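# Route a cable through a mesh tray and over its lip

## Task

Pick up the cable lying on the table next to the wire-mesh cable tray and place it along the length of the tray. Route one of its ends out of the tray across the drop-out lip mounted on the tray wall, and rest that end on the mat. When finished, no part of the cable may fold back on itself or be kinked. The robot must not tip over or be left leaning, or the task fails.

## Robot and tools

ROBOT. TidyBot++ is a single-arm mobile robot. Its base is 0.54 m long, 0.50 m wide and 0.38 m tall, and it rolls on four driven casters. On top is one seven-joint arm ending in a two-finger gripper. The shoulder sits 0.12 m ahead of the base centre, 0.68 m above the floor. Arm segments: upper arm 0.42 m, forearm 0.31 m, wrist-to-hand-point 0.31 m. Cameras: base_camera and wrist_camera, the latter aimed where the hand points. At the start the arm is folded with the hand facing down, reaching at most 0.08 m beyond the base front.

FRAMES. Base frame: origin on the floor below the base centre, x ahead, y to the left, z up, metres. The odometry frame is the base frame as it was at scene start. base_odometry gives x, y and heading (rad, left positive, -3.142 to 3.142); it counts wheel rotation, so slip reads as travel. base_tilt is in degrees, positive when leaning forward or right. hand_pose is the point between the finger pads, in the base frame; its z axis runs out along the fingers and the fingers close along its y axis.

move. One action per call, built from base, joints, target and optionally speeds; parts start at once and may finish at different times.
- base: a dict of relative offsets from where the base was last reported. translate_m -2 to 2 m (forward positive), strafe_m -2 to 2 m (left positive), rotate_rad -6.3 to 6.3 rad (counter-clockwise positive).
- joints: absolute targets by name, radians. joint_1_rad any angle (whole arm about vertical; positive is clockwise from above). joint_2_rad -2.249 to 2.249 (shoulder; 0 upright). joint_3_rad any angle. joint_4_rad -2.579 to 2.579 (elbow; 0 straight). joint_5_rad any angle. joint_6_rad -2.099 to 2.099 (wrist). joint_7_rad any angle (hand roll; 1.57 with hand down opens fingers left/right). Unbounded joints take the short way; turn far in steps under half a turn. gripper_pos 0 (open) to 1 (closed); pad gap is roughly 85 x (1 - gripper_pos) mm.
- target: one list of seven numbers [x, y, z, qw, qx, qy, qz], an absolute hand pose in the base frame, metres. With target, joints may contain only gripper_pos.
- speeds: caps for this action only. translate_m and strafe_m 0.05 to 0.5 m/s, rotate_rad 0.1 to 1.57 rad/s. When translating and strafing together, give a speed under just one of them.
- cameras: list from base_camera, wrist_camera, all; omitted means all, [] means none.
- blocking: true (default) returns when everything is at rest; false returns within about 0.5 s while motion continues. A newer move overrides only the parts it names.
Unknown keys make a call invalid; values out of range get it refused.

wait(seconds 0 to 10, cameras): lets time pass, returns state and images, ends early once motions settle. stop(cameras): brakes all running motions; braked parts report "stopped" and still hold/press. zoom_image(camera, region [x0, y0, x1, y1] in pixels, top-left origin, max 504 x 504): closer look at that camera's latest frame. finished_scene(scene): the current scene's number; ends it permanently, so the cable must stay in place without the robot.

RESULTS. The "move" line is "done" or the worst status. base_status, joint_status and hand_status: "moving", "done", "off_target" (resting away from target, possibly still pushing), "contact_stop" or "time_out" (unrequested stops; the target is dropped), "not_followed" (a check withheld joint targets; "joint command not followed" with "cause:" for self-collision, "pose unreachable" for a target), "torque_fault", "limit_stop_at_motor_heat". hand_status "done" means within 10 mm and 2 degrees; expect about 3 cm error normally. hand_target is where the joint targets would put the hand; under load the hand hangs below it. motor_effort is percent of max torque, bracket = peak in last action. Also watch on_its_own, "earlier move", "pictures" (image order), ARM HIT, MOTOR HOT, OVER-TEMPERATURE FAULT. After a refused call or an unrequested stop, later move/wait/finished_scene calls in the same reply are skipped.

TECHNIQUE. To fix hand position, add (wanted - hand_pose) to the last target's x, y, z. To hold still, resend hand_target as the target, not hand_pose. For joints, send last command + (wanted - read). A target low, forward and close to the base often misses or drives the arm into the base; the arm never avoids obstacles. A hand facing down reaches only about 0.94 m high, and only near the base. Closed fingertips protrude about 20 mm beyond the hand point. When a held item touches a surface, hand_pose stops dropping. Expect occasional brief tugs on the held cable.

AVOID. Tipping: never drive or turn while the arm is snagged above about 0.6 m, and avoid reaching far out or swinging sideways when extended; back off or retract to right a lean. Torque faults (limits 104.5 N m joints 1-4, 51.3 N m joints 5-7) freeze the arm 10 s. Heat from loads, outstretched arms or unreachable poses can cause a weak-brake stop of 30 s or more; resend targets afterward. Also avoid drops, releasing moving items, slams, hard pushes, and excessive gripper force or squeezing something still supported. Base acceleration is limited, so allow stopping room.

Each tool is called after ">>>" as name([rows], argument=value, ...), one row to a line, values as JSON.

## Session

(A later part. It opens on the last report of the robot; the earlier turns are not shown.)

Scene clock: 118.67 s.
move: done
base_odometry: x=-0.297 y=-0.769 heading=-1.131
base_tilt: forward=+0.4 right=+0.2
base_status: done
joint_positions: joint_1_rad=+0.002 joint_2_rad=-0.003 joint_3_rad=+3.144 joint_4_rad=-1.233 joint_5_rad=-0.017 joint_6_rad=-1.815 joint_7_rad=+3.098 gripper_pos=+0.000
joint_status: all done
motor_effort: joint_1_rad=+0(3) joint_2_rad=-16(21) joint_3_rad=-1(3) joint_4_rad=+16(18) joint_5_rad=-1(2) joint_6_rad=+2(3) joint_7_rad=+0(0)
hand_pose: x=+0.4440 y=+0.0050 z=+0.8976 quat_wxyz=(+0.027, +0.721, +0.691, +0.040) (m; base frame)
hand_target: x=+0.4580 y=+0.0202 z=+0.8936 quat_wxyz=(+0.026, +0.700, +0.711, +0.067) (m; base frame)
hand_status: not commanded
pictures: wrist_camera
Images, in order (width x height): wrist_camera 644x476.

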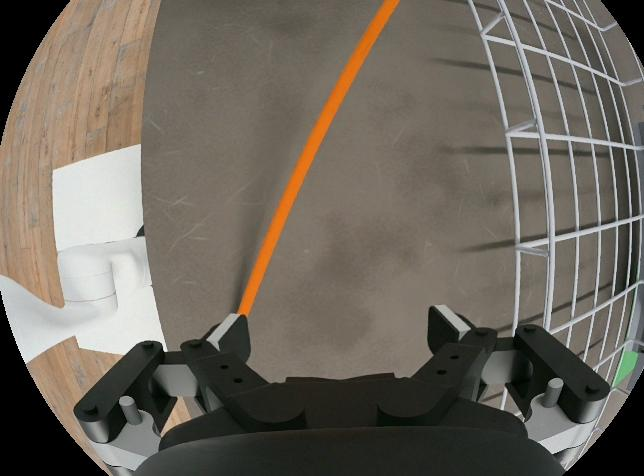

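>>> move(base={"strafe_m":0.1}, joints={"joint_2_rad":0.01,"joint_4_rad":-1.53,"joint_6_rad":-1.58,"joint_7_rad":2.8}, cameras=["wrist_camera"])

Scene clock: 124.83 s.
move: done
base_odometry: x=-0.207 y=-0.727 heading=-1.131
base_tilt: forward=+0.4 right=+0.1
base_status: done
joint_positions: joint_1_rad=+0.000 joint_2_rad=-0.001 joint_3_rad=+3.143 joint_4_rad=-1.512 joint_5_rad=-0.017 joint_6_rad=-1.651 joint_7_rad=+2.844 gripper_pos=+0.000
joint_status: all done
motor_effort: joint_1_rad=+0(3) joint_2_rad=-17(18) joint_3_rad=-1(2) joint_4_rad=+17(19) joint_5_rad=-1(2) joint_6_rad=+1(3) joint_7_rad=+0(1)
hand_pose: x=+0.4258 y=+0.0062 z=+0.8102 quat_wxyz=(-0.013, +0.804, +0.594, -0.003) (m; base frame)
hand_target: x=+0.4441 y=+0.0205 z=+0.8016 quat_wxyz=(-0.018, +0.816, +0.577, +0.026) (m; base frame)
hand_status: not commanded
pictures: wrist_camera
Images, in order (width x height): wrist_camera 644x476.

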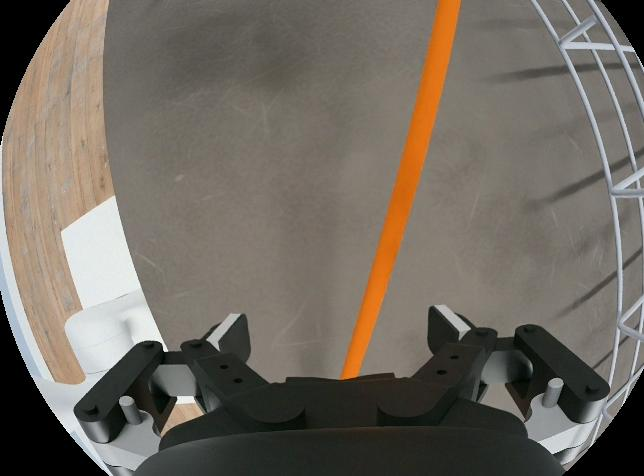

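Perfect. Descend.

>>> move(joints={"joint_2_rad":0.04,"joint_4_rad":-1.725,"joint_6_rad":-1.36}, cameras=["wrist_camera"])

Scene clock: 126.97 s.
move: done
base_odometry: x=-0.207 y=-0.727 heading=-1.131
base_tilt: forward=+0.4 right=+0.1
base_status: not commanded
joint_positions: joint_1_rad=+0.000 joint_2_rad=+0.027 joint_3_rad=+3.143 joint_4_rad=-1.709 joint_5_rad=-0.017 joint_6_rad=-1.434 joint_7_rad=+2.843 gripper_pos=+0.000
joint_status: all done
motor_effort: joint_1_rad=+0(1) joint_2_rad=-18(19) joint_3_rad=-1(2) joint_4_rad=+16(18) joint_5_rad=-1(1) joint_6_rad=+1(2) joint_7_rad=+0(0)
hand_pose: x=+0.4317 y=+0.0061 z=+0.7398 quat_wxyz=(-0.015, +0.806, +0.592, -0.006) (m; base frame)
hand_target: x=+0.4495 y=+0.0201 z=+0.7309 quat_wxyz=(-0.019, +0.820, +0.572, +0.024) (m; base frame)
hand_status: not commanded
pictures: wrist_camera
Images, in order (width x height): wrist_camera 644x476.

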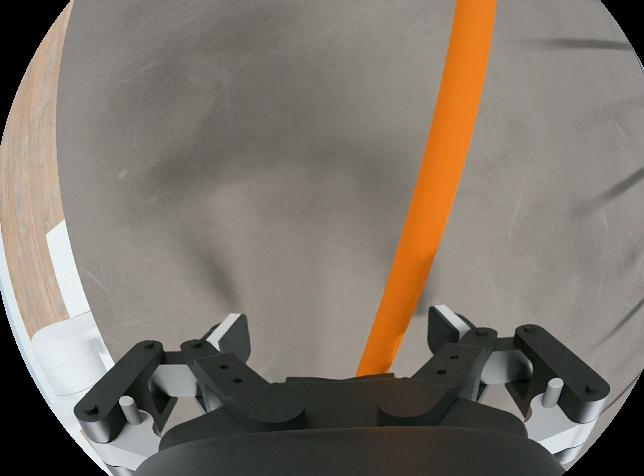

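>>> move(joints={"gripper_pos":1.0}, cameras=[])

>>> move(joints={"joint_2_rad":0.0,"joint_4_rad":-1.45,"joint_6_rad":-1.68}, cameras=[])

>>> move(joints={"joint_2_rad":0.03,"joint_4_rad":-1.08,"joint_6_rad":-1.9,"joint_7_rad":3.14}, cameras=[])

>>> move(base={"strafe_m":-0.1}, joints={"joint_2_rad":0.4,"joint_4_rad":-0.77,"joint_6_rad":-1.5}, cameras=["wrist_camera"])

Scene clock: 131.03 s.
move: off_target
base_odometry: x=-0.207 y=-0.727 heading=-1.131
base_tilt: forward=+0.4 right=+0.2
base_status: not commanded
joint_positions: joint_1_rad=+0.000 joint_2_rad=+0.016 joint_3_rad=+3.143 joint_4_rad=-1.708 joint_5_rad=-0.017 joint_6_rad=-1.419 joint_7_rad=+2.841 gripper_pos=+0.954
joint_status: gripper_pos off_target (ended at +0.954, target +1.000)
motor_effort: joint_1_rad=+0(1) joint_2_rad=-14(18) joint_3_rad=+0(3) joint_4_rad=+13(17) joint_5_rad=+0(4) joint_6_rad=+1(2) joint_7_rad=+0(0)
hand_pose: x=+0.4361 y=+0.0061 z=+0.7431 quat_wxyz=(-0.007, +0.806, +0.592, +0.004) (m; base frame)
hand_target: x=+0.4495 y=+0.0201 z=+0.7309 quat_wxyz=(-0.019, +0.820, +0.572, +0.024) (m; base frame)
hand_status: not commanded
pictures: none
No camera images: "cameras" was empty.

Scene clock: 132.37 s.
move: done
base_odometry: x=-0.207 y=-0.727 heading=-1.131
base_tilt: forward=+0.4 right=+0.1
base_status: not commanded
joint_positions: joint_1_rad=+0.000 joint_2_rad=-0.001 joint_3_rad=+3.143 joint_4_rad=-1.481 joint_5_rad=-0.017 joint_6_rad=-1.608 joint_7_rad=+2.841 gripper_pos=+0.954
joint_status: all done
motor_effort: joint_1_rad=+0(1) joint_2_rad=-18(20) joint_3_rad=-1(2) joint_4_rad=+18(19) joint_5_rad=-1(1) joint_6_rad=+2(3) joint_7_rad=+0(0)
hand_pose: x=+0.4483 y=+0.0061 z=+0.8203 quat_wxyz=(+0.009, +0.805, +0.593, +0.027) (m; base frame)
hand_target: x=+0.4346 y=+0.0204 z=+0.8297 quat_wxyz=(-0.021, +0.814, +0.580, +0.022) (m; base frame)
hand_status: not commanded
pictures: none
No camera images: "cameras" was empty.

Scene clock: 134.13 s.
move: done
base_odometry: x=-0.207 y=-0.727 heading=-1.131
base_tilt: forward=+0.4 right=+0.1
base_status: not commanded
joint_positions: joint_1_rad=+0.000 joint_2_rad=+0.013 joint_3_rad=+3.143 joint_4_rad=-1.112 joint_5_rad=-0.017 joint_6_rad=-1.829 joint_7_rad=+3.096 gripper_pos=+0.954
joint_status: all done
motor_effort: joint_1_rad=+0(1) joint_2_rad=-17(19) joint_3_rad=-1(1) joint_4_rad=+17(19) joint_5_rad=-1(2) joint_6_rad=+3(4) joint_7_rad=+0(1)
hand_pose: x=+0.4661 y=+0.0059 z=+0.9323 quat_wxyz=(+0.059, +0.718, +0.689, +0.073) (m; base frame)
hand_target: x=+0.4538 y=+0.0195 z=+0.9341 quat_wxyz=(+0.027, +0.697, +0.713, +0.066) (m; base frame)
hand_status: not commanded
pictures: none
No camera images: "cameras" was empty.

Scene clock: 135.90 s.
move: done
base_odometry: x=-0.297 y=-0.769 heading=-1.131
base_tilt: forward=+0.4 right=+0.2
base_status: done
joint_positions: joint_1_rad=+0.003 joint_2_rad=+0.391 joint_3_rad=+3.143 joint_4_rad=-0.805 joint_5_rad=-0.017 joint_6_rad=-1.572 joint_7_rad=+3.098 gripper_pos=+0.954
joint_status: all done
motor_effort: joint_1_rad=+0(3) joint_2_rad=-34(37) joint_3_rad=-1(3) joint_4_rad=+18(19) joint_5_rad=-1(2) joint_6_rad=+5(5) joint_7_rad=+0(1)
hand_pose: x=+0.6856 y=+0.0045 z=+0.8963 quat_wxyz=(+0.123, +0.710, +0.679, +0.140) (m; base frame)
hand_target: x=+0.7135 y=+0.0207 z=+0.9152 quat_wxyz=(+0.144, +0.684, +0.691, +0.186) (m; base frame)
hand_status: not commanded
pictures: wrist_camera
Images, in order (width x height): wrist_camera 644x476.

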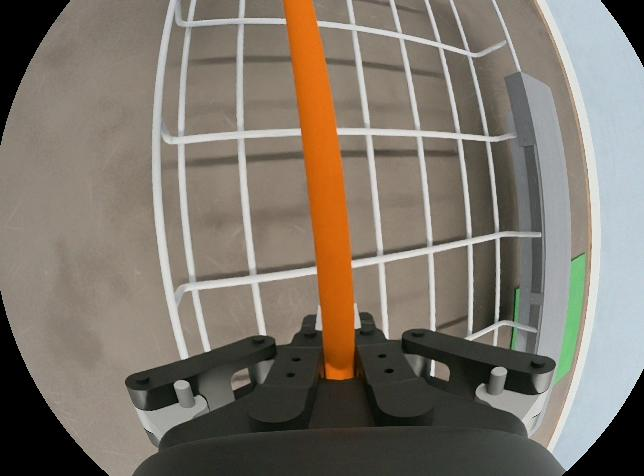

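>>> move(joints={"joint_2_rad":0.45,"joint_4_rad":-0.95,"joint_6_rad":-1.17}, cameras=["wrist_camera"])

Scene clock: 140.17 s.
move: done
base_odometry: x=-0.297 y=-0.769 heading=-1.131
base_tilt: forward=+0.5 right=+0.2
base_status: not commanded
joint_positions: joint_1_rad=+0.003 joint_2_rad=+0.439 joint_3_rad=+3.143 joint_4_rad=-0.940 joint_5_rad=-0.017 joint_6_rad=-1.243 joint_7_rad=+3.099 gripper_pos=+0.954
joint_status: all done
motor_effort: joint_1_rad=+0(1) joint_2_rad=-36(39) joint_3_rad=-1(2) joint_4_rad=+20(21) joint_5_rad=-1(2) joint_6_rad=+6(6) joint_7_rad=+0(1)
hand_pose: x=+0.7609 y=+0.0039 z=+0.8524 quat_wxyz=(+0.172, +0.700, +0.667, +0.191) (m; base frame)
hand_target: x=+0.7801 y=+0.0194 z=+0.8529 quat_wxyz=(+0.178, +0.681, +0.676, +0.221) (m; base frame)
hand_status: not commanded
pictures: wrist_camera
Images, in order (width x height): wrist_camera 644x476.

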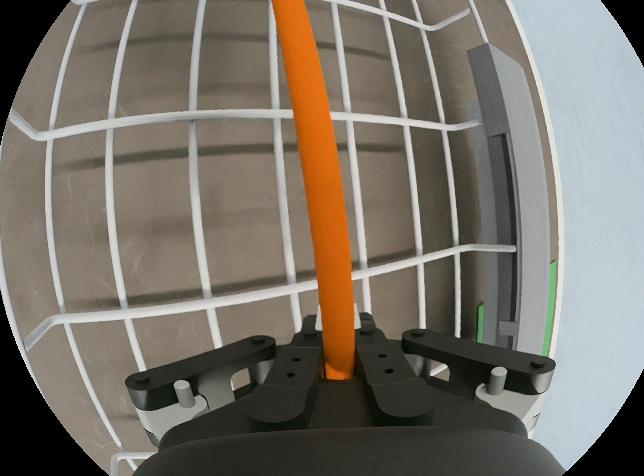

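>>> move(joints={"joint_2_rad":0.45,"joint_4_rad":-1.02,"joint_6_rad":-1.1}, cameras=[])

>>> move(joints={"gripper_pos":0.5}, cameras=[])

>>> move(joints={"joint_2_rad":0.36,"joint_4_rad":-0.85,"joint_6_rad":-1.4}, cameras=[])

>>> move(joints={"joint_1_rad":0.3,"joint_2_rad":-0.1,"joint_4_rad":-1.15,"joint_6_rad":-1.25,"joint_7_rad":1.57,"gripper_pos":0}, cameras=["wrist_camera"])

Scene clock: 147.33 s.
move: done
base_odometry: x=-0.297 y=-0.769 heading=-1.131
base_tilt: forward=+0.5 right=+0.1
base_status: not commanded
joint_positions: joint_1_rad=+0.003 joint_2_rad=+0.439 joint_3_rad=+3.143 joint_4_rad=-1.008 joint_5_rad=-0.017 joint_6_rad=-1.170 joint_7_rad=+3.099 gripper_pos=+0.954
joint_status: all done
motor_effort: joint_1_rad=+0(1) joint_2_rad=-36(39) joint_3_rad=-1(2) joint_4_rad=+20(21) joint_5_rad=-1(2) joint_6_rad=+6(6) joint_7_rad=+0(0)
hand_pose: x=+0.7656 y=+0.0037 z=+0.8321 quat_wxyz=(+0.174, +0.699, +0.666, +0.192) (m; base frame)
hand_target: x=+0.7831 y=+0.0188 z=+0.8310 quat_wxyz=(+0.178, +0.682, +0.674, +0.221) (m; base frame)
hand_status: not commanded
pictures: none
No camera images: "cameras" was empty.

Scene clock: 148.17 s.
move: done
base_odometry: x=-0.297 y=-0.769 heading=-1.131
base_tilt: forward=+0.5 right=+0.1
base_status: not commanded
joint_positions: joint_1_rad=+0.003 joint_2_rad=+0.439 joint_3_rad=+3.143 joint_4_rad=-1.008 joint_5_rad=-0.017 joint_6_rad=-1.169 joint_7_rad=+3.099 gripper_pos=+0.500
joint_status: all done
motor_effort: joint_1_rad=+0(1) joint_2_rad=-35(37) joint_3_rad=-1(2) joint_4_rad=+19(20) joint_5_rad=-1(1) joint_6_rad=+6(6) joint_7_rad=+0(1)
hand_pose: x=+0.7659 y=+0.0037 z=+0.8323 quat_wxyz=(+0.174, +0.699, +0.666, +0.193) (m; base frame)
hand_target: x=+0.7831 y=+0.0188 z=+0.8310 quat_wxyz=(+0.178, +0.682, +0.674, +0.221) (m; base frame)
hand_status: not commanded
pictures: none
No camera images: "cameras" was empty.

Scene clock: 149.60 s.
move: done
base_odometry: x=-0.297 y=-0.769 heading=-1.131
base_tilt: forward=+0.4 right=+0.1
base_status: not commanded
joint_positions: joint_1_rad=+0.003 joint_2_rad=+0.342 joint_3_rad=+3.143 joint_4_rad=-0.872 joint_5_rad=-0.017 joint_6_rad=-1.330 joint_7_rad=+3.099 gripper_pos=+0.500
joint_status: all done
motor_effort: joint_1_rad=+0(1) joint_2_rad=-31(40) joint_3_rad=-1(2) joint_4_rad=+19(21) joint_5_rad=-1(1) joint_6_rad=+6(7) joint_7_rad=+0(0)
hand_pose: x=+0.7298 y=+0.0041 z=+0.9308 quat_wxyz=(+0.198, +0.691, +0.660, +0.218) (m; base frame)
hand_target: x=+0.7189 y=+0.0205 z=+0.9188 quat_wxyz=(+0.164, +0.680, +0.684, +0.207) (m; base frame)
hand_status: not commanded
pictures: none
No camera images: "cameras" was empty.

Scene clock: 151.93 s.
move: done
base_odometry: x=-0.297 y=-0.769 heading=-1.131
base_tilt: forward=+0.4 right=+0.2
base_status: not commanded
joint_positions: joint_1_rad=+0.287 joint_2_rad=-0.109 joint_3_rad=+3.143 joint_4_rad=-1.131 joint_5_rad=-0.017 joint_6_rad=-1.318 joint_7_rad=+1.615 gripper_pos=+0.000
joint_status: all done
motor_effort: joint_1_rad=+0(2) joint_2_rad=-14(34) joint_3_rad=+0(2) joint_4_rad=+19(20) joint_5_rad=-1(1) joint_6_rad=+7(8) joint_7_rad=+0(1)
hand_pose: x=+0.5486 y=-0.1207 z=+1.0475 quat_wxyz=(+0.056, +0.914, -0.111, +0.386) (m; base frame)
hand_target: x=+0.5667 y=-0.1177 z=+1.0500 quat_wxyz=(+0.031, +0.903, -0.133, +0.408) (m; base frame)
hand_status: not commanded
pictures: wrist_camera
Images, in order (width x height): wrist_camera 644x476.

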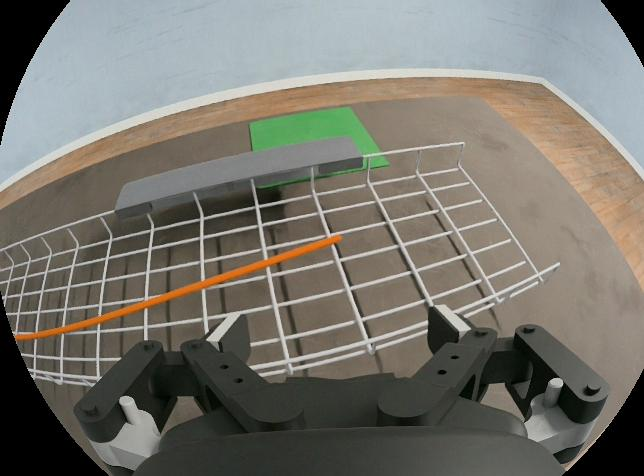

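>>> move(base={"strafe_m":-0.18}, joints={"joint_1_rad":0,"joint_2_rad":0.45,"joint_4_rad":-0.77,"joint_6_rad":-1.42,"joint_7_rad":3.3,"gripper_pos":0.4}, cameras=["wrist_camera"])

Scene clock: 165.33 s.
move: done
base_odometry: x=-0.461 y=-0.846 heading=-1.132
base_tilt: forward=+0.4 right=+0.2
base_status: done
joint_positions: joint_1_rad=+0.010 joint_2_rad=+0.437 joint_3_rad=+3.143 joint_4_rad=-0.801 joint_5_rad=-0.017 joint_6_rad=-1.348 joint_7_rad=+3.255 gripper_pos=+0.400
joint_status: all done
motor_effort: joint_1_rad=+0(2) joint_2_rad=-34(38) joint_3_rad=-2(3) joint_4_rad=+19(20) joint_5_rad=-1(2) joint_6_rad=+6(8) joint_7_rad=+0(1)
hand_pose: x=+0.7584 y=-0.0004 z=+0.9016 quat_wxyz=(+0.200, +0.644, +0.714, +0.188) (m; base frame)
hand_target: x=+0.7467 y=+0.0206 z=+0.8963 quat_wxyz=(+0.169, +0.626, +0.739, +0.184) (m; base frame)
hand_status: not commanded
pictures: wrist_camera
Images, in order (width x height): wrist_camera 644x476.

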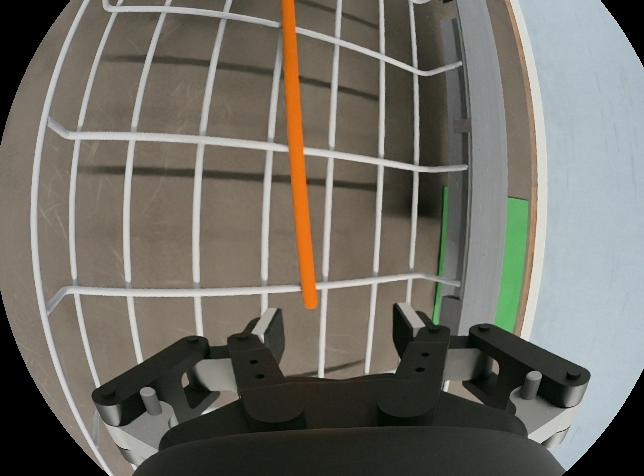

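>>> move(base={"strafe_m":0.055}, joints={"joint_2_rad":0.44,"joint_4_rad":-0.97,"joint_6_rad":-1.17}, cameras=["wrist_camera"])

Scene clock: 168.30 s.
move: done
base_odometry: x=-0.411 y=-0.822 heading=-1.132
base_tilt: forward=+0.5 right=+0.1
base_status: done
joint_positions: joint_1_rad=-0.003 joint_2_rad=+0.430 joint_3_rad=+3.143 joint_4_rad=-0.956 joint_5_rad=-0.017 joint_6_rad=-1.237 joint_7_rad=+3.258 gripper_pos=+0.400
joint_status: all done
motor_effort: joint_1_rad=+0(6) joint_2_rad=-35(37) joint_3_rad=-1(4) joint_4_rad=+19(21) joint_5_rad=-1(2) joint_6_rad=+5(7) joint_7_rad=+0(0)
hand_pose: x=+0.7577 y=+0.0072 z=+0.8518 quat_wxyz=(+0.186, +0.643, +0.722, +0.177) (m; base frame)
hand_target: x=+0.7742 y=+0.0194 z=+0.8499 quat_wxyz=(+0.191, +0.626, +0.729, +0.203) (m; base frame)
hand_status: not commanded
pictures: wrist_camera
Images, in order (width x height): wrist_camera 644x476.

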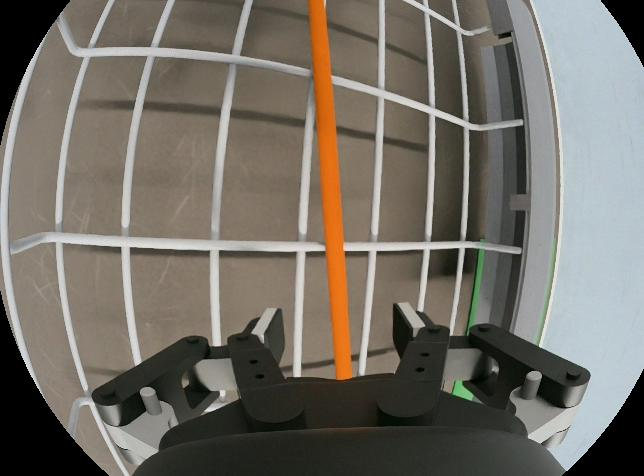

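>>> move(joints={"joint_2_rad":0.465,"joint_4_rad":-1.1,"joint_6_rad":-1.0,"gripper_pos":0.6}, cameras=["wrist_camera"])

>>> move(joints={"gripper_pos":1.0}, cameras=["wrist_camera"])

Scene clock: 171.40 s.
move: off_target
base_odometry: x=-0.411 y=-0.822 heading=-1.132
base_tilt: forward=+0.4 right=+0.1
base_status: not commanded
joint_positions: joint_1_rad=-0.003 joint_2_rad=+0.420 joint_3_rad=+3.143 joint_4_rad=-1.069 joint_5_rad=-0.017 joint_6_rad=-1.082 joint_7_rad=+3.258 gripper_pos=+0.600
joint_status: joint_2_rad off_target (ended at +0.420, target +0.465); the others done
motor_effort: joint_1_rad=+0(1) joint_2_rad=-30(35) joint_3_rad=-1(2) joint_4_rad=+19(20) joint_5_rad=-1(1) joint_6_rad=+8(8) joint_7_rad=+0(0)
hand_pose: x=+0.7721 y=+0.0069 z=+0.8294 quat_wxyz=(+0.205, +0.639, +0.716, +0.193) (m; base frame)
hand_target: x=+0.7917 y=+0.0179 z=+0.7993 quat_wxyz=(+0.197, +0.628, +0.724, +0.207) (m; base frame)
hand_status: not commanded
pictures: wrist_camera
Images, in order (width x height): wrist_camera 644x476.

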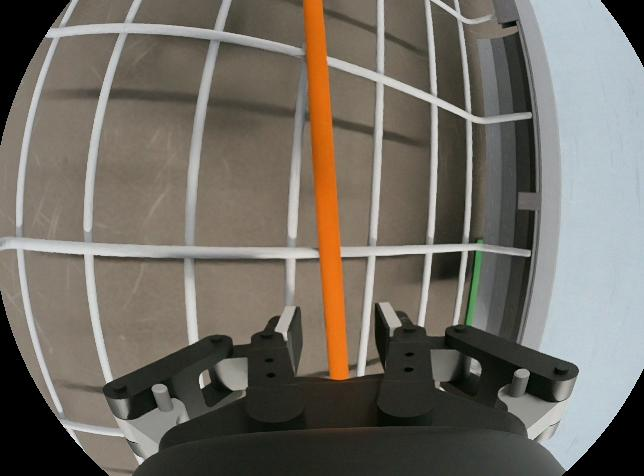

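Scene clock: 172.23 s.
move: off_target
base_odometry: x=-0.411 y=-0.822 heading=-1.132
base_tilt: forward=+0.4 right=+0.1
base_status: not commanded
joint_positions: joint_1_rad=-0.003 joint_2_rad=+0.437 joint_3_rad=+3.143 joint_4_rad=-1.079 joint_5_rad=-0.017 joint_6_rad=-1.060 joint_7_rad=+3.258 gripper_pos=+0.935
joint_status: gripper_pos off_target (ended at +0.935, target +1.000)
motor_effort: joint_1_rad=+0(1) joint_2_rad=-34(36) joint_3_rad=-1(2) joint_4_rad=+18(20) joint_5_rad=-1(2) joint_6_rad=+5(7) joint_7_rad=+0(1)
hand_pose: x=+0.7780 y=+0.0069 z=+0.8175 quat_wxyz=(+0.203, +0.639, +0.716, +0.192) (m; base frame)
hand_target: x=+0.7917 y=+0.0179 z=+0.7993 quat_wxyz=(+0.197, +0.628, +0.724, +0.207) (m; base frame)
hand_status: not commanded
pictures: wrist_camera
Images, in order (width x height): wrist_camera 644x476.

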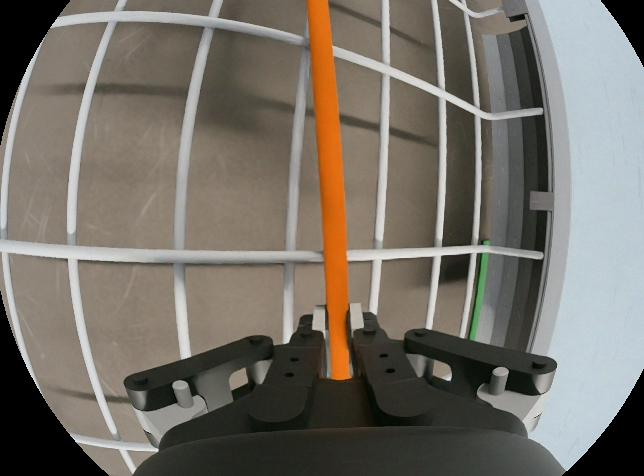

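>>> move(joints={"joint_2_rad":0.4,"joint_4_rad":-0.92,"joint_6_rad":-1.3}, cameras=[])

>>> move(base={"strafe_m":-0.17}, speeds={"strafe_m":0.2}, cameras=["wrist_camera"])

Scene clock: 175.90 s.
move: done
base_odometry: x=-0.411 y=-0.822 heading=-1.132
base_tilt: forward=+0.5 right=+0.1
base_status: not commanded
joint_positions: joint_1_rad=-0.003 joint_2_rad=+0.384 joint_3_rad=+3.143 joint_4_rad=-0.948 joint_5_rad=-0.017 joint_6_rad=-1.231 joint_7_rad=+3.258 gripper_pos=+0.935
joint_status: all done
motor_effort: joint_1_rad=+0(1) joint_2_rad=-35(40) joint_3_rad=-2(2) joint_4_rad=+20(22) joint_5_rad=-1(2) joint_6_rad=+6(7) joint_7_rad=+0(0)
hand_pose: x=+0.7524 y=+0.0072 z=+0.8854 quat_wxyz=(+0.207, +0.637, +0.716, +0.196) (m; base frame)
hand_target: x=+0.7423 y=+0.0201 z=+0.8780 quat_wxyz=(+0.176, +0.626, +0.735, +0.190) (m; base frame)
hand_status: not commanded
pictures: none
No camera images: "cameras" was empty.

Scene clock: 177.47 s.
move: done
base_odometry: x=-0.565 y=-0.895 heading=-1.132
base_tilt: forward=+0.4 right=+0.1
base_status: done
joint_positions: joint_1_rad=+0.000 joint_2_rad=+0.384 joint_3_rad=+3.143 joint_4_rad=-0.948 joint_5_rad=-0.017 joint_6_rad=-1.231 joint_7_rad=+3.258 gripper_pos=+0.935
joint_status: not commanded
motor_effort: joint_1_rad=+1(4) joint_2_rad=-34(35) joint_3_rad=-1(2) joint_4_rad=+20(20) joint_5_rad=-1(2) joint_6_rad=+6(6) joint_7_rad=+0(0)
hand_pose: x=+0.7524 y=+0.0060 z=+0.8854 quat_wxyz=(+0.208, +0.638, +0.716, +0.196) (m; base frame)
hand_target: x=+0.7423 y=+0.0201 z=+0.8780 quat_wxyz=(+0.176, +0.626, +0.735, +0.190) (m; base frame)
hand_status: not commanded
pictures: wrist_camera
Images, in order (width x height): wrist_camera 644x476.

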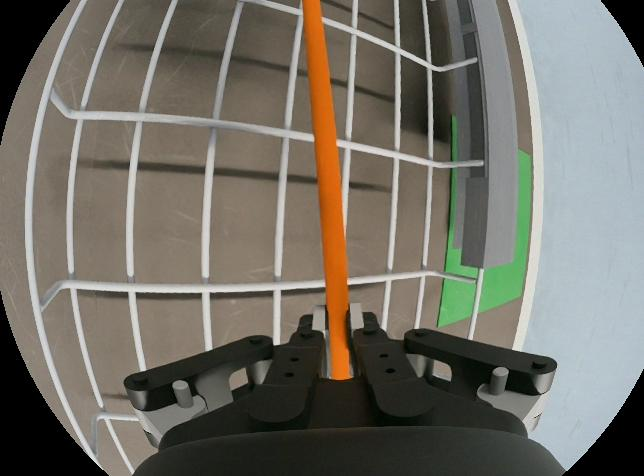

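>>> move(joints={"joint_2_rad":0.45,"joint_4_rad":-1.02,"joint_6_rad":-1.1}, cameras=[])

>>> move(joints={"gripper_pos":0.5}, cameras=[])

>>> move(joints={"joint_2_rad":0.36,"joint_4_rad":-0.85,"joint_6_rad":-1.4}, cameras=[])

>>> move(joints={"joint_1_rad":0.1,"joint_2_rad":-0.1,"joint_4_rad":-1.15,"joint_6_rad":-1.25,"joint_7_rad":1.57,"gripper_pos":0}, cameras=["wrist_camera"])

Scene clock: 181.60 s.
move: done
base_odometry: x=-0.565 y=-0.895 heading=-1.132
base_tilt: forward=+0.4 right=+0.2
base_status: not commanded
joint_positions: joint_1_rad=+0.000 joint_2_rad=+0.436 joint_3_rad=+3.143 joint_4_rad=-1.009 joint_5_rad=-0.017 joint_6_rad=-1.150 joint_7_rad=+3.258 gripper_pos=+0.935
joint_status: all done
motor_effort: joint_1_rad=+0(1) joint_2_rad=-37(39) joint_3_rad=-1(2) joint_4_rad=+20(22) joint_5_rad=-1(2) joint_6_rad=+6(6) joint_7_rad=+0(0)
hand_pose: x=+0.7704 y=+0.0058 z=+0.8364 quat_wxyz=(+0.196, +0.641, +0.718, +0.185) (m; base frame)
hand_target: x=+0.7831 y=+0.0188 z=+0.8310 quat_wxyz=(+0.195, +0.626, +0.726, +0.206) (m; base frame)
hand_status: not commanded
pictures: none
No camera images: "cameras" was empty.

Scene clock: 182.43 s.
move: done
base_odometry: x=-0.565 y=-0.895 heading=-1.132
base_tilt: forward=+0.4 right=+0.2
base_status: not commanded
joint_positions: joint_1_rad=+0.000 joint_2_rad=+0.436 joint_3_rad=+3.143 joint_4_rad=-1.009 joint_5_rad=-0.017 joint_6_rad=-1.150 joint_7_rad=+3.258 gripper_pos=+0.500
joint_status: all done
motor_effort: joint_1_rad=+0(1) joint_2_rad=-36(36) joint_3_rad=-1(2) joint_4_rad=+20(20) joint_5_rad=-1(1) joint_6_rad=+5(6) joint_7_rad=+0(0)
hand_pose: x=+0.7704 y=+0.0058 z=+0.8364 quat_wxyz=(+0.196, +0.641, +0.718, +0.185) (m; base frame)
hand_target: x=+0.7831 y=+0.0188 z=+0.8310 quat_wxyz=(+0.195, +0.626, +0.726, +0.206) (m; base frame)
hand_status: not commanded
pictures: none
No camera images: "cameras" was empty.

Scene clock: 183.87 s.
move: done
base_odometry: x=-0.565 y=-0.895 heading=-1.132
base_tilt: forward=+0.5 right=+0.2
base_status: not commanded
joint_positions: joint_1_rad=+0.000 joint_2_rad=+0.342 joint_3_rad=+3.143 joint_4_rad=-0.872 joint_5_rad=-0.017 joint_6_rad=-1.329 joint_7_rad=+3.258 gripper_pos=+0.500
joint_status: all done
motor_effort: joint_1_rad=+0(1) joint_2_rad=-31(39) joint_3_rad=-1(2) joint_4_rad=+19(22) joint_5_rad=-1(1) joint_6_rad=+6(7) joint_7_rad=+0(0)
hand_pose: x=+0.7300 y=+0.0062 z=+0.9310 quat_wxyz=(+0.215, +0.635, +0.714, +0.202) (m; base frame)
hand_target: x=+0.7189 y=+0.0205 z=+0.9188 quat_wxyz=(+0.180, +0.623, +0.736, +0.193) (m; base frame)
hand_status: not commanded
pictures: none
No camera images: "cameras" was empty.

Scene clock: 186.30 s.
move: done
base_odometry: x=-0.565 y=-0.895 heading=-1.132
base_tilt: forward=+0.4 right=+0.2
base_status: not commanded
joint_positions: joint_1_rad=+0.085 joint_2_rad=-0.109 joint_3_rad=+3.143 joint_4_rad=-1.131 joint_5_rad=-0.017 joint_6_rad=-1.317 joint_7_rad=+1.616 gripper_pos=+0.000
joint_status: all done
motor_effort: joint_1_rad=+0(1) joint_2_rad=-14(34) joint_3_rad=+0(1) joint_4_rad=+19(21) joint_5_rad=-1(1) joint_6_rad=+7(9) joint_7_rad=+0(1)
hand_pose: x=+0.5641 y=-0.0322 z=+1.0475 quat_wxyz=(+0.017, +0.921, -0.018, +0.390) (m; base frame)
hand_target: x=+0.5812 y=-0.0264 z=+1.0500 quat_wxyz=(-0.010, +0.911, -0.042, +0.409) (m; base frame)
hand_status: not commanded
pictures: wrist_camera
Images, in order (width x height): wrist_camera 644x476.

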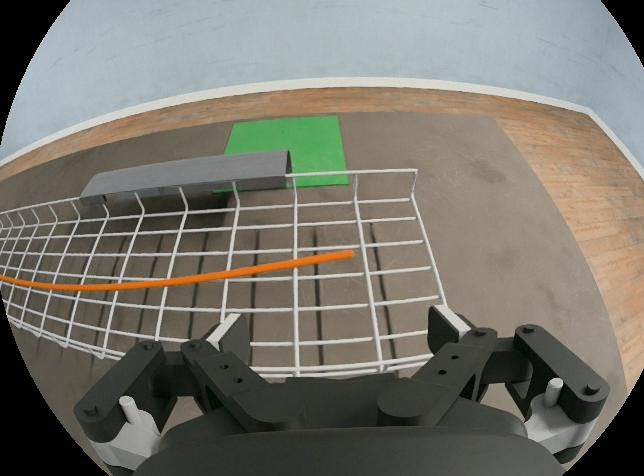

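>>> move(base={"translate_m":-0.5,"strafe_m":-0.9}, cameras=["wrist_camera","base_camera"])

Scene clock: 201.17 s.
move: done
base_odometry: x=-1.592 y=-0.825 heading=-1.132
base_tilt: forward=+0.4 right=+0.1
base_status: done
joint_positions: joint_1_rad=+0.091 joint_2_rad=-0.108 joint_3_rad=+3.143 joint_4_rad=-1.132 joint_5_rad=-0.017 joint_6_rad=-1.317 joint_7_rad=+1.612 gripper_pos=+0.000
joint_status: not commanded
motor_effort: joint_1_rad=+0(1) joint_2_rad=-15(17) joint_3_rad=-1(2) joint_4_rad=+19(20) joint_5_rad=-1(1) joint_6_rad=+7(8) joint_7_rad=+0(0)
hand_pose: x=+0.5642 y=-0.0346 z=+1.0469 quat_wxyz=(+0.018, +0.921, -0.022, +0.389) (m; base frame)
hand_target: x=+0.5812 y=-0.0264 z=+1.0500 quat_wxyz=(-0.010, +0.911, -0.042, +0.409) (m; base frame)
hand_status: not commanded
pictures: base_camera, wrist_camera
Images, in order (width x height): base_camera 644x364, wrist_camera 644x476.

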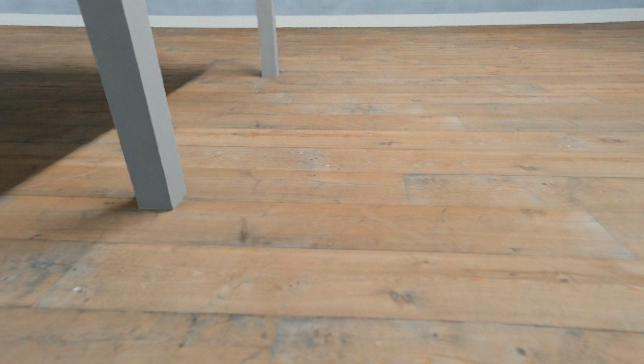

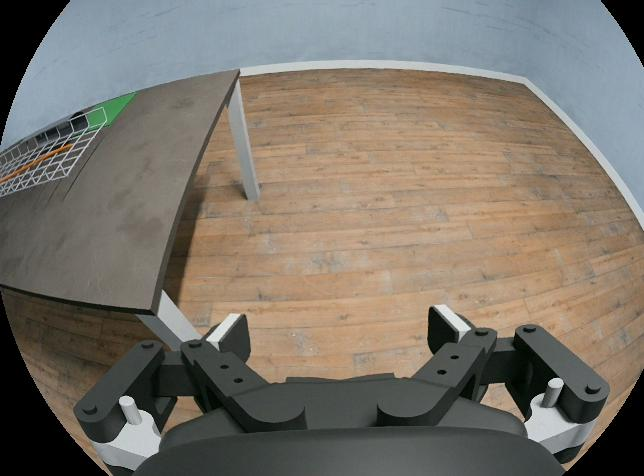

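>>> move(base={"translate_m":0,"strafe_m":-0.45}, cameras=[])

>>> move(base={"translate_m":1.3}, cameras=[])

>>> move(base={"rotate_rad":1.57}, cameras=["wrist_camera","base_camera"])

Scene clock: 206.97 s.
move: done
base_odometry: x=-2.000 y=-1.016 heading=-1.132
base_tilt: forward=+0.4 right=+0.1
base_status: done
joint_positions: joint_1_rad=+0.096 joint_2_rad=-0.108 joint_3_rad=+3.143 joint_4_rad=-1.132 joint_5_rad=-0.017 joint_6_rad=-1.317 joint_7_rad=+1.612 gripper_pos=+0.000
joint_status: not commanded
motor_effort: joint_1_rad=+0(2) joint_2_rad=-15(15) joint_3_rad=-1(3) joint_4_rad=+19(19) joint_5_rad=-1(2) joint_6_rad=+7(8) joint_7_rad=+0(0)
hand_pose: x=+0.5640 y=-0.0371 z=+1.0469 quat_wxyz=(+0.019, +0.921, -0.025, +0.389) (m; base frame)
hand_target: x=+0.5812 y=-0.0264 z=+1.0500 quat_wxyz=(-0.010, +0.911, -0.042, +0.409) (m; base frame)
hand_status: not commanded
pictures: none
No camera images: "cameras" was empty.

Scene clock: 210.80 s.
move: done
base_odometry: x=-1.448 y=-2.193 heading=-1.133
base_tilt: forward=+0.4 right=+0.2
base_status: done
joint_positions: joint_1_rad=+0.096 joint_2_rad=-0.104 joint_3_rad=+3.143 joint_4_rad=-1.134 joint_5_rad=-0.017 joint_6_rad=-1.314 joint_7_rad=+1.612 gripper_pos=+0.000
joint_status: not commanded
motor_effort: joint_1_rad=+0(1) joint_2_rad=-15(18) joint_3_rad=-1(1) joint_4_rad=+19(19) joint_5_rad=-1(1) joint_6_rad=+7(8) joint_7_rad=+0(0)
hand_pose: x=+0.5660 y=-0.0373 z=+1.0445 quat_wxyz=(+0.018, +0.921, -0.025, +0.388) (m; base frame)
hand_target: x=+0.5812 y=-0.0264 z=+1.0500 quat_wxyz=(-0.010, +0.911, -0.042, +0.409) (m; base frame)
hand_status: not commanded
pictures: none
No camera images: "cameras" was empty.

Scene clock: 213.07 s.
move: done
base_odometry: x=-1.448 y=-2.193 heading=+0.437
base_tilt: forward=+0.4 right=+0.1
base_status: done
joint_positions: joint_1_rad=+0.096 joint_2_rad=-0.102 joint_3_rad=+3.141 joint_4_rad=-1.135 joint_5_rad=-0.017 joint_6_rad=-1.313 joint_7_rad=+1.612 gripper_pos=+0.000
joint_status: not commanded
motor_effort: joint_1_rad=+0(2) joint_2_rad=-14(18) joint_3_rad=-1(3) joint_4_rad=+19(19) joint_5_rad=-1(2) joint_6_rad=+7(8) joint_7_rad=+0(0)
hand_pose: x=+0.5670 y=-0.0363 z=+1.0438 quat_wxyz=(+0.018, +0.921, -0.024, +0.387) (m; base frame)
hand_target: x=+0.5812 y=-0.0264 z=+1.0500 quat_wxyz=(-0.010, +0.911, -0.042, +0.409) (m; base frame)
hand_status: not commanded
pictures: base_camera, wrist_camera
Images, in order (width x height): base_camera 644x364, wrist_camera 644x476.

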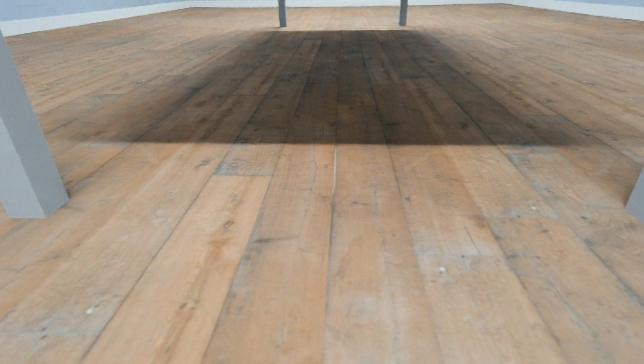

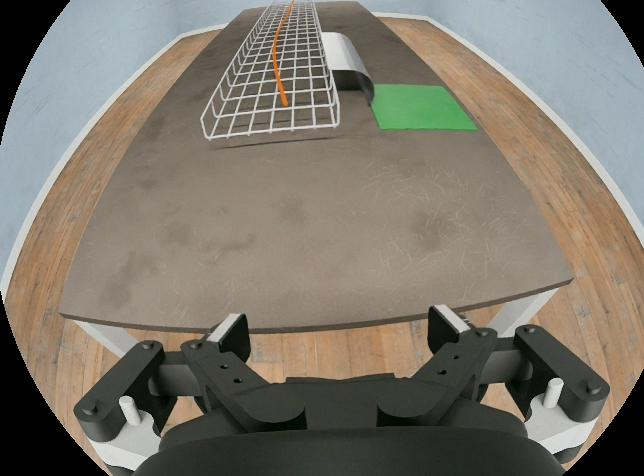

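>>> move(base={"translate_m":0.47,"strafe_m":-0.04}, cameras=["wrist_camera","base_camera"])

Scene clock: 218.37 s.
move: done
base_odometry: x=-1.005 y=-2.031 heading=+0.437
base_tilt: forward=+0.5 right=+0.2
base_status: done
joint_positions: joint_1_rad=+0.096 joint_2_rad=-0.101 joint_3_rad=+3.141 joint_4_rad=-1.137 joint_5_rad=-0.017 joint_6_rad=-1.311 joint_7_rad=+1.612 gripper_pos=+0.000
joint_status: not commanded
motor_effort: joint_1_rad=+0(1) joint_2_rad=-14(19) joint_3_rad=-1(1) joint_4_rad=+18(20) joint_5_rad=-1(1) joint_6_rad=+7(8) joint_7_rad=+0(0)
hand_pose: x=+0.5675 y=-0.0363 z=+1.0429 quat_wxyz=(+0.018, +0.922, -0.024, +0.387) (m; base frame)
hand_target: x=+0.5812 y=-0.0264 z=+1.0500 quat_wxyz=(-0.010, +0.911, -0.042, +0.409) (m; base frame)
hand_status: not commanded
pictures: base_camera, wrist_camera
Images, in order (width x height): base_camera 644x364, wrist_camera 644x476.

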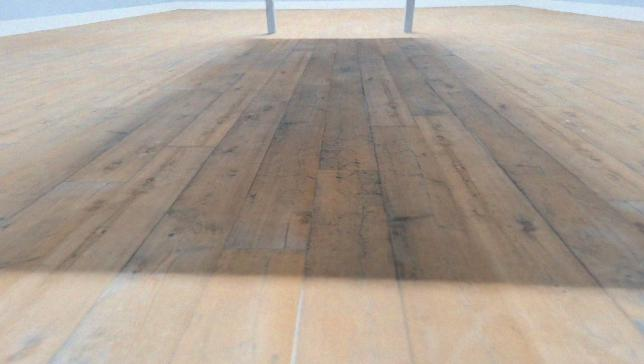

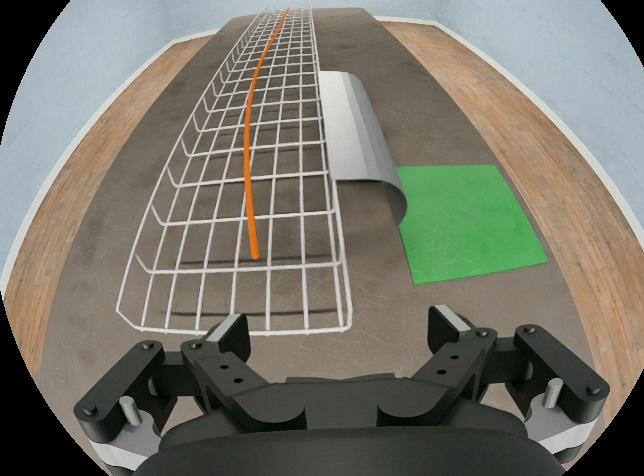

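>>> move(base={"translate_m":0.05,"strafe_m":-0.12}, joints={"joint_1_rad":-0.3,"joint_2_rad":0.36,"joint_4_rad":-0.95,"joint_6_rad":-1.3,"joint_7_rad":1.3}, cameras=["wrist_camera","base_camera"])

Scene clock: 225.67 s.
move: done
base_odometry: x=-0.908 y=-2.118 heading=+0.438
base_tilt: forward=+0.5 right=+0.2
base_status: done
joint_positions: joint_1_rad=-0.293 joint_2_rad=+0.345 joint_3_rad=+3.144 joint_4_rad=-0.981 joint_5_rad=-0.017 joint_6_rad=-1.311 joint_7_rad=+1.344 gripper_pos=+0.000
joint_status: all done
motor_effort: joint_1_rad=+0(4) joint_2_rad=-31(37) joint_3_rad=-1(4) joint_4_rad=+19(21) joint_5_rad=-1(2) joint_6_rad=+5(9) joint_7_rad=+0(1)
hand_pose: x=+0.6896 y=+0.1780 z=+0.8810 quat_wxyz=(-0.072, +0.968, +0.031, +0.239) (m; base frame)
hand_target: x=+0.6954 y=+0.1994 z=+0.8889 quat_wxyz=(-0.103, +0.964, +0.015, +0.243) (m; base frame)
hand_status: not commanded
pictures: base_camera, wrist_camera
Images, in order (width x height): base_camera 644x364, wrist_camera 644x476.

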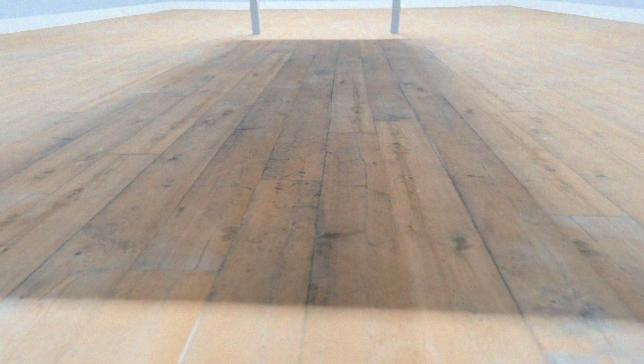

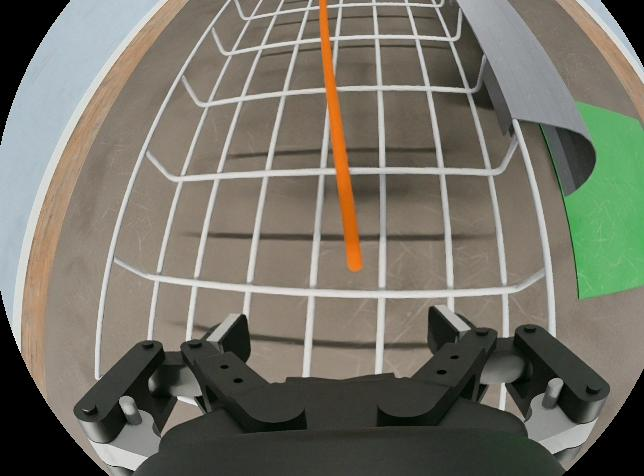

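>>> move(joints={"joint_1_rad":-0.288,"joint_2_rad":0.70,"joint_4_rad":-0.52,"joint_6_rad":-1.40,"joint_7_rad":1.35}, cameras=["wrist_camera"])

Scene clock: 236.10 s.
move: off_target
base_odometry: x=-0.909 y=-2.118 heading=+0.437
base_tilt: forward=+0.4 right=+0.1
base_status: not commanded
joint_positions: joint_1_rad=-0.286 joint_2_rad=+0.626 joint_3_rad=+3.144 joint_4_rad=-0.546 joint_5_rad=-0.017 joint_6_rad=-1.331 joint_7_rad=+1.343 gripper_pos=+0.000
joint_status: joint_2_rad off_target (ended at +0.626, target +0.700); the others done
motor_effort: joint_1_rad=-1(3) joint_2_rad=-31(43) joint_3_rad=-2(2) joint_4_rad=+19(23) joint_5_rad=+0(1) joint_6_rad=+6(8) joint_7_rad=+0(1)
hand_pose: x=+0.8100 y=+0.2090 z=+0.8949 quat_wxyz=(-0.087, +0.949, +0.027, +0.302) (m; base frame)
hand_target: x=+0.8046 y=+0.2244 z=+0.8423 quat_wxyz=(-0.094, +0.965, +0.036, +0.242) (m; base frame)
hand_status: not commanded
pictures: wrist_camera
Images, in order (width x height): wrist_camera 644x476.

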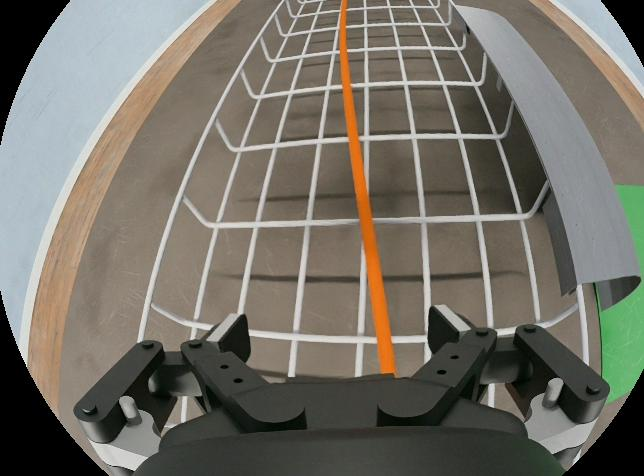

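>>> move(joints={"joint_1_rad":-0.25,"joint_2_rad":0.71,"joint_4_rad":-0.54,"joint_6_rad":-1.42,"joint_7_rad":1.45}, cameras=["wrist_camera"])

Scene clock: 239.80 s.
move: off_target
base_odometry: x=-0.909 y=-2.118 heading=+0.437
base_tilt: forward=+0.4 right=+0.1
base_status: not commanded
joint_positions: joint_1_rad=-0.260 joint_2_rad=+0.637 joint_3_rad=+3.144 joint_4_rad=-0.546 joint_5_rad=-0.017 joint_6_rad=-1.350 joint_7_rad=+1.424 gripper_pos=+0.000
joint_status: joint_2_rad off_target (ended at +0.637, target +0.710); the others done
motor_effort: joint_1_rad=-1(3) joint_2_rad=-32(34) joint_3_rad=-1(2) joint_4_rad=+18(20) joint_5_rad=-1(1) joint_6_rad=+6(7) joint_7_rad=+0(1)
hand_pose: x=+0.8129 y=+0.1901 z=+0.8837 quat_wxyz=(-0.068, +0.952, +0.054, +0.292) (m; base frame)
hand_target: x=+0.8055 y=+0.1965 z=+0.8233 quat_wxyz=(-0.073, +0.970, +0.066, +0.224) (m; base frame)
hand_status: not commanded
pictures: wrist_camera
Images, in order (width x height): wrist_camera 644x476.

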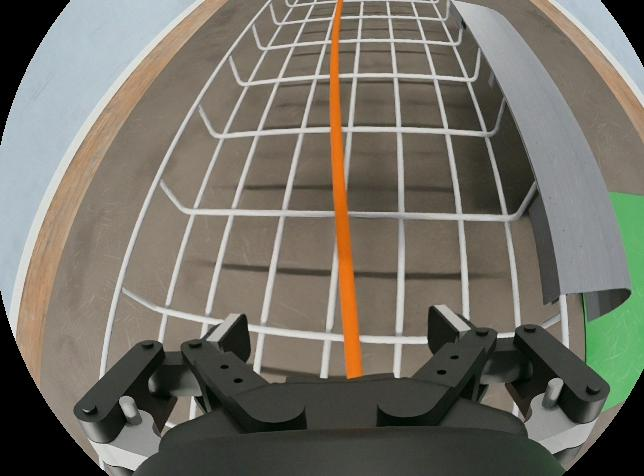

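>>> move(joints={"joint_1_rad":-0.24,"joint_2_rad":0.74,"joint_4_rad":-0.60,"joint_6_rad":-1.37,"joint_7_rad":1.47}, cameras=["wrist_camera"])

Scene clock: 242.67 s.
move: off_target
base_odometry: x=-0.909 y=-2.117 heading=+0.437
base_tilt: forward=+0.4 right=+0.1
base_status: not commanded
joint_positions: joint_1_rad=-0.252 joint_2_rad=+0.644 joint_3_rad=+3.144 joint_4_rad=-0.590 joint_5_rad=-0.017 joint_6_rad=-1.350 joint_7_rad=+1.432 gripper_pos=+0.000
joint_status: joint_2_rad off_target (ended at +0.644, target +0.740); the others done
motor_effort: joint_1_rad=+1(1) joint_2_rad=-27(32) joint_3_rad=-1(2) joint_4_rad=+19(21) joint_5_rad=-1(1) joint_6_rad=+6(7) joint_7_rad=+0(1)
hand_pose: x=+0.8093 y=+0.1832 z=+0.8581 quat_wxyz=(-0.061, +0.960, +0.054, +0.269) (m; base frame)
hand_target: x=+0.8133 y=+0.1909 z=+0.7823 quat_wxyz=(-0.066, +0.974, +0.069, +0.206) (m; base frame)
hand_status: not commanded
pictures: wrist_camera
Images, in order (width x height): wrist_camera 644x476.

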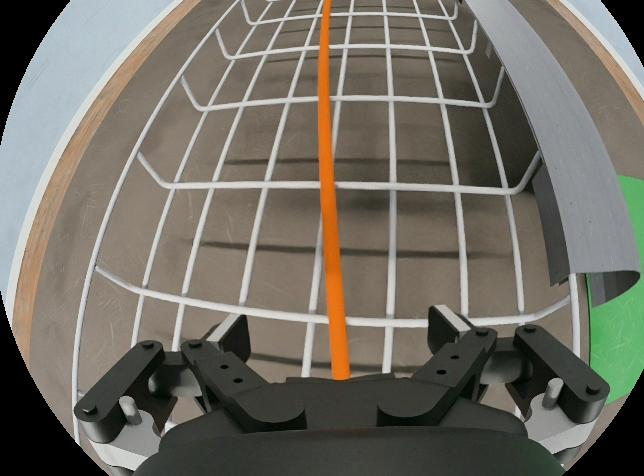

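>>> move(joints={"joint_1_rad":-0.23,"joint_2_rad":0.77,"joint_4_rad":-0.64,"joint_6_rad":-1.35,"joint_7_rad":1.49}, cameras=["wrist_camera","base_camera"])

Scene clock: 247.33 s.
move: off_target
base_odometry: x=-0.909 y=-2.117 heading=+0.437
base_tilt: forward=+0.4 right=+0.1
base_status: not commanded
joint_positions: joint_1_rad=-0.240 joint_2_rad=+0.653 joint_3_rad=+3.144 joint_4_rad=-0.628 joint_5_rad=-0.017 joint_6_rad=-1.350 joint_7_rad=+1.449 gripper_pos=+0.000
joint_status: joint_2_rad off_target (ended at +0.653, target +0.770); the others done
motor_effort: joint_1_rad=+0(1) joint_2_rad=-24(27) joint_3_rad=-1(2) joint_4_rad=+19(21) joint_5_rad=-1(1) joint_6_rad=+6(7) joint_7_rad=+0(1)
hand_pose: x=+0.8066 y=+0.1738 z=+0.8342 quat_wxyz=(-0.053, +0.966, +0.057, +0.247) (m; base frame)
hand_target: x=+0.8144 y=+0.1837 z=+0.7459 quat_wxyz=(-0.060, +0.979, +0.073, +0.183) (m; base frame)
hand_status: not commanded
pictures: base_camera, wrist_camera
Images, in order (width x height): base_camera 644x364, wrist_camera 644x476.

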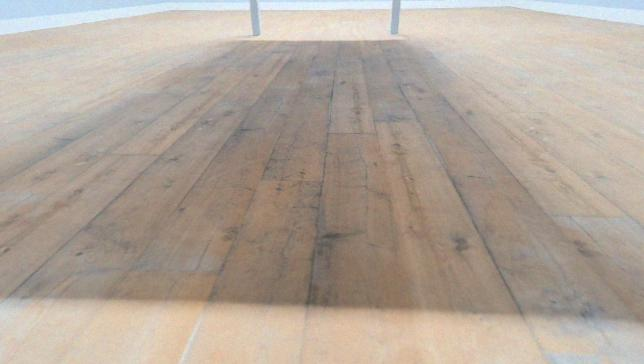

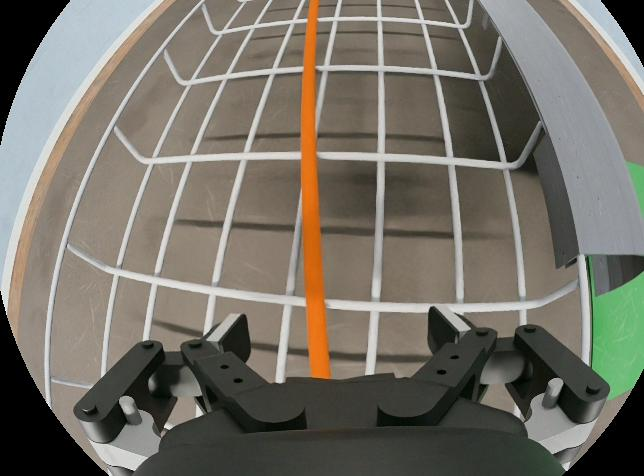

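>>> move(base={"translate_m":-0.03}, joints={"joint_2_rad":0.70,"joint_1_rad":-0.26,"joint_4_rad":-0.60,"joint_6_rad":-1.35}, cameras=["wrist_camera"])

Scene clock: 252.57 s.
move: done
base_odometry: x=-0.936 y=-2.130 heading=+0.437
base_tilt: forward=+0.4 right=+0.1
base_status: done
joint_positions: joint_1_rad=-0.259 joint_2_rad=+0.680 joint_3_rad=+3.144 joint_4_rad=-0.621 joint_5_rad=-0.017 joint_6_rad=-1.350 joint_7_rad=+1.449 gripper_pos=+0.000
joint_status: all done
motor_effort: joint_1_rad=+0(4) joint_2_rad=-43(51) joint_3_rad=-2(2) joint_4_rad=+19(23) joint_5_rad=-1(1) joint_6_rad=+5(6) joint_7_rad=+0(0)
hand_pose: x=+0.8083 y=+0.1880 z=+0.8181 quat_wxyz=(-0.053, +0.968, +0.066, +0.237) (m; base frame)
hand_target: x=+0.8103 y=+0.2049 z=+0.8139 quat_wxyz=(-0.071, +0.965, +0.088, +0.234) (m; base frame)
hand_status: not commanded
pictures: wrist_camera
Images, in order (width x height): wrist_camera 644x476.

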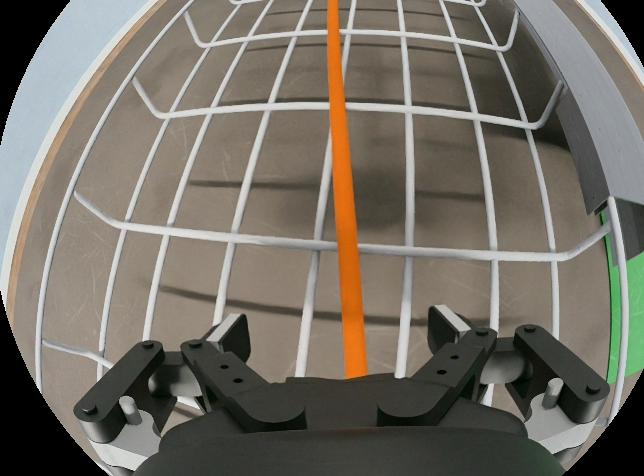

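>>> move(joints={"joint_1_rad":-0.242,"joint_2_rad":0.667,"joint_4_rad":-0.735,"joint_6_rad":-1.08,"joint_7_rad":1.5}, cameras=["wrist_camera"])

Scene clock: 262.80 s.
move: done
base_odometry: x=-0.936 y=-2.130 heading=+0.437
base_tilt: forward=+0.4 right=+0.2
base_status: not commanded
joint_positions: joint_1_rad=-0.255 joint_2_rad=+0.657 joint_3_rad=+3.144 joint_4_rad=-0.718 joint_5_rad=-0.017 joint_6_rad=-1.149 joint_7_rad=+1.457 gripper_pos=+0.000
joint_status: all done
motor_effort: joint_1_rad=+0(1) joint_2_rad=-43(44) joint_3_rad=-1(2) joint_4_rad=+20(21) joint_5_rad=-1(1) joint_6_rad=+6(7) joint_7_rad=+0(1)
hand_pose: x=+0.8392 y=+0.1933 z=+0.8221 quat_wxyz=(-0.063, +0.950, +0.066, +0.297) (m; base frame)
hand_target: x=+0.8532 y=+0.2004 z=+0.8197 quat_wxyz=(-0.080, +0.943, +0.076, +0.315) (m; base frame)
hand_status: not commanded
pictures: wrist_camera
Images, in order (width x height): wrist_camera 644x476.

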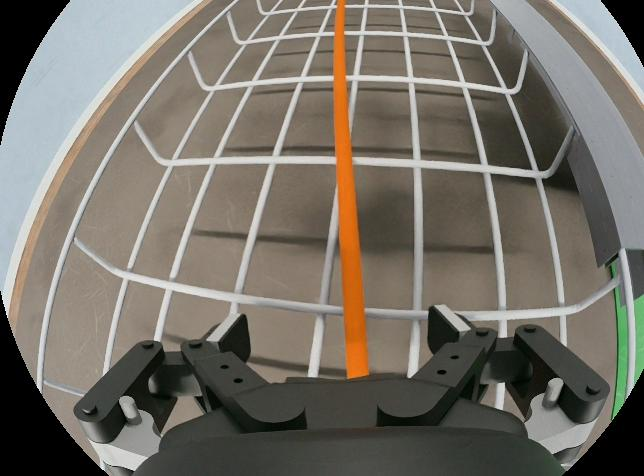

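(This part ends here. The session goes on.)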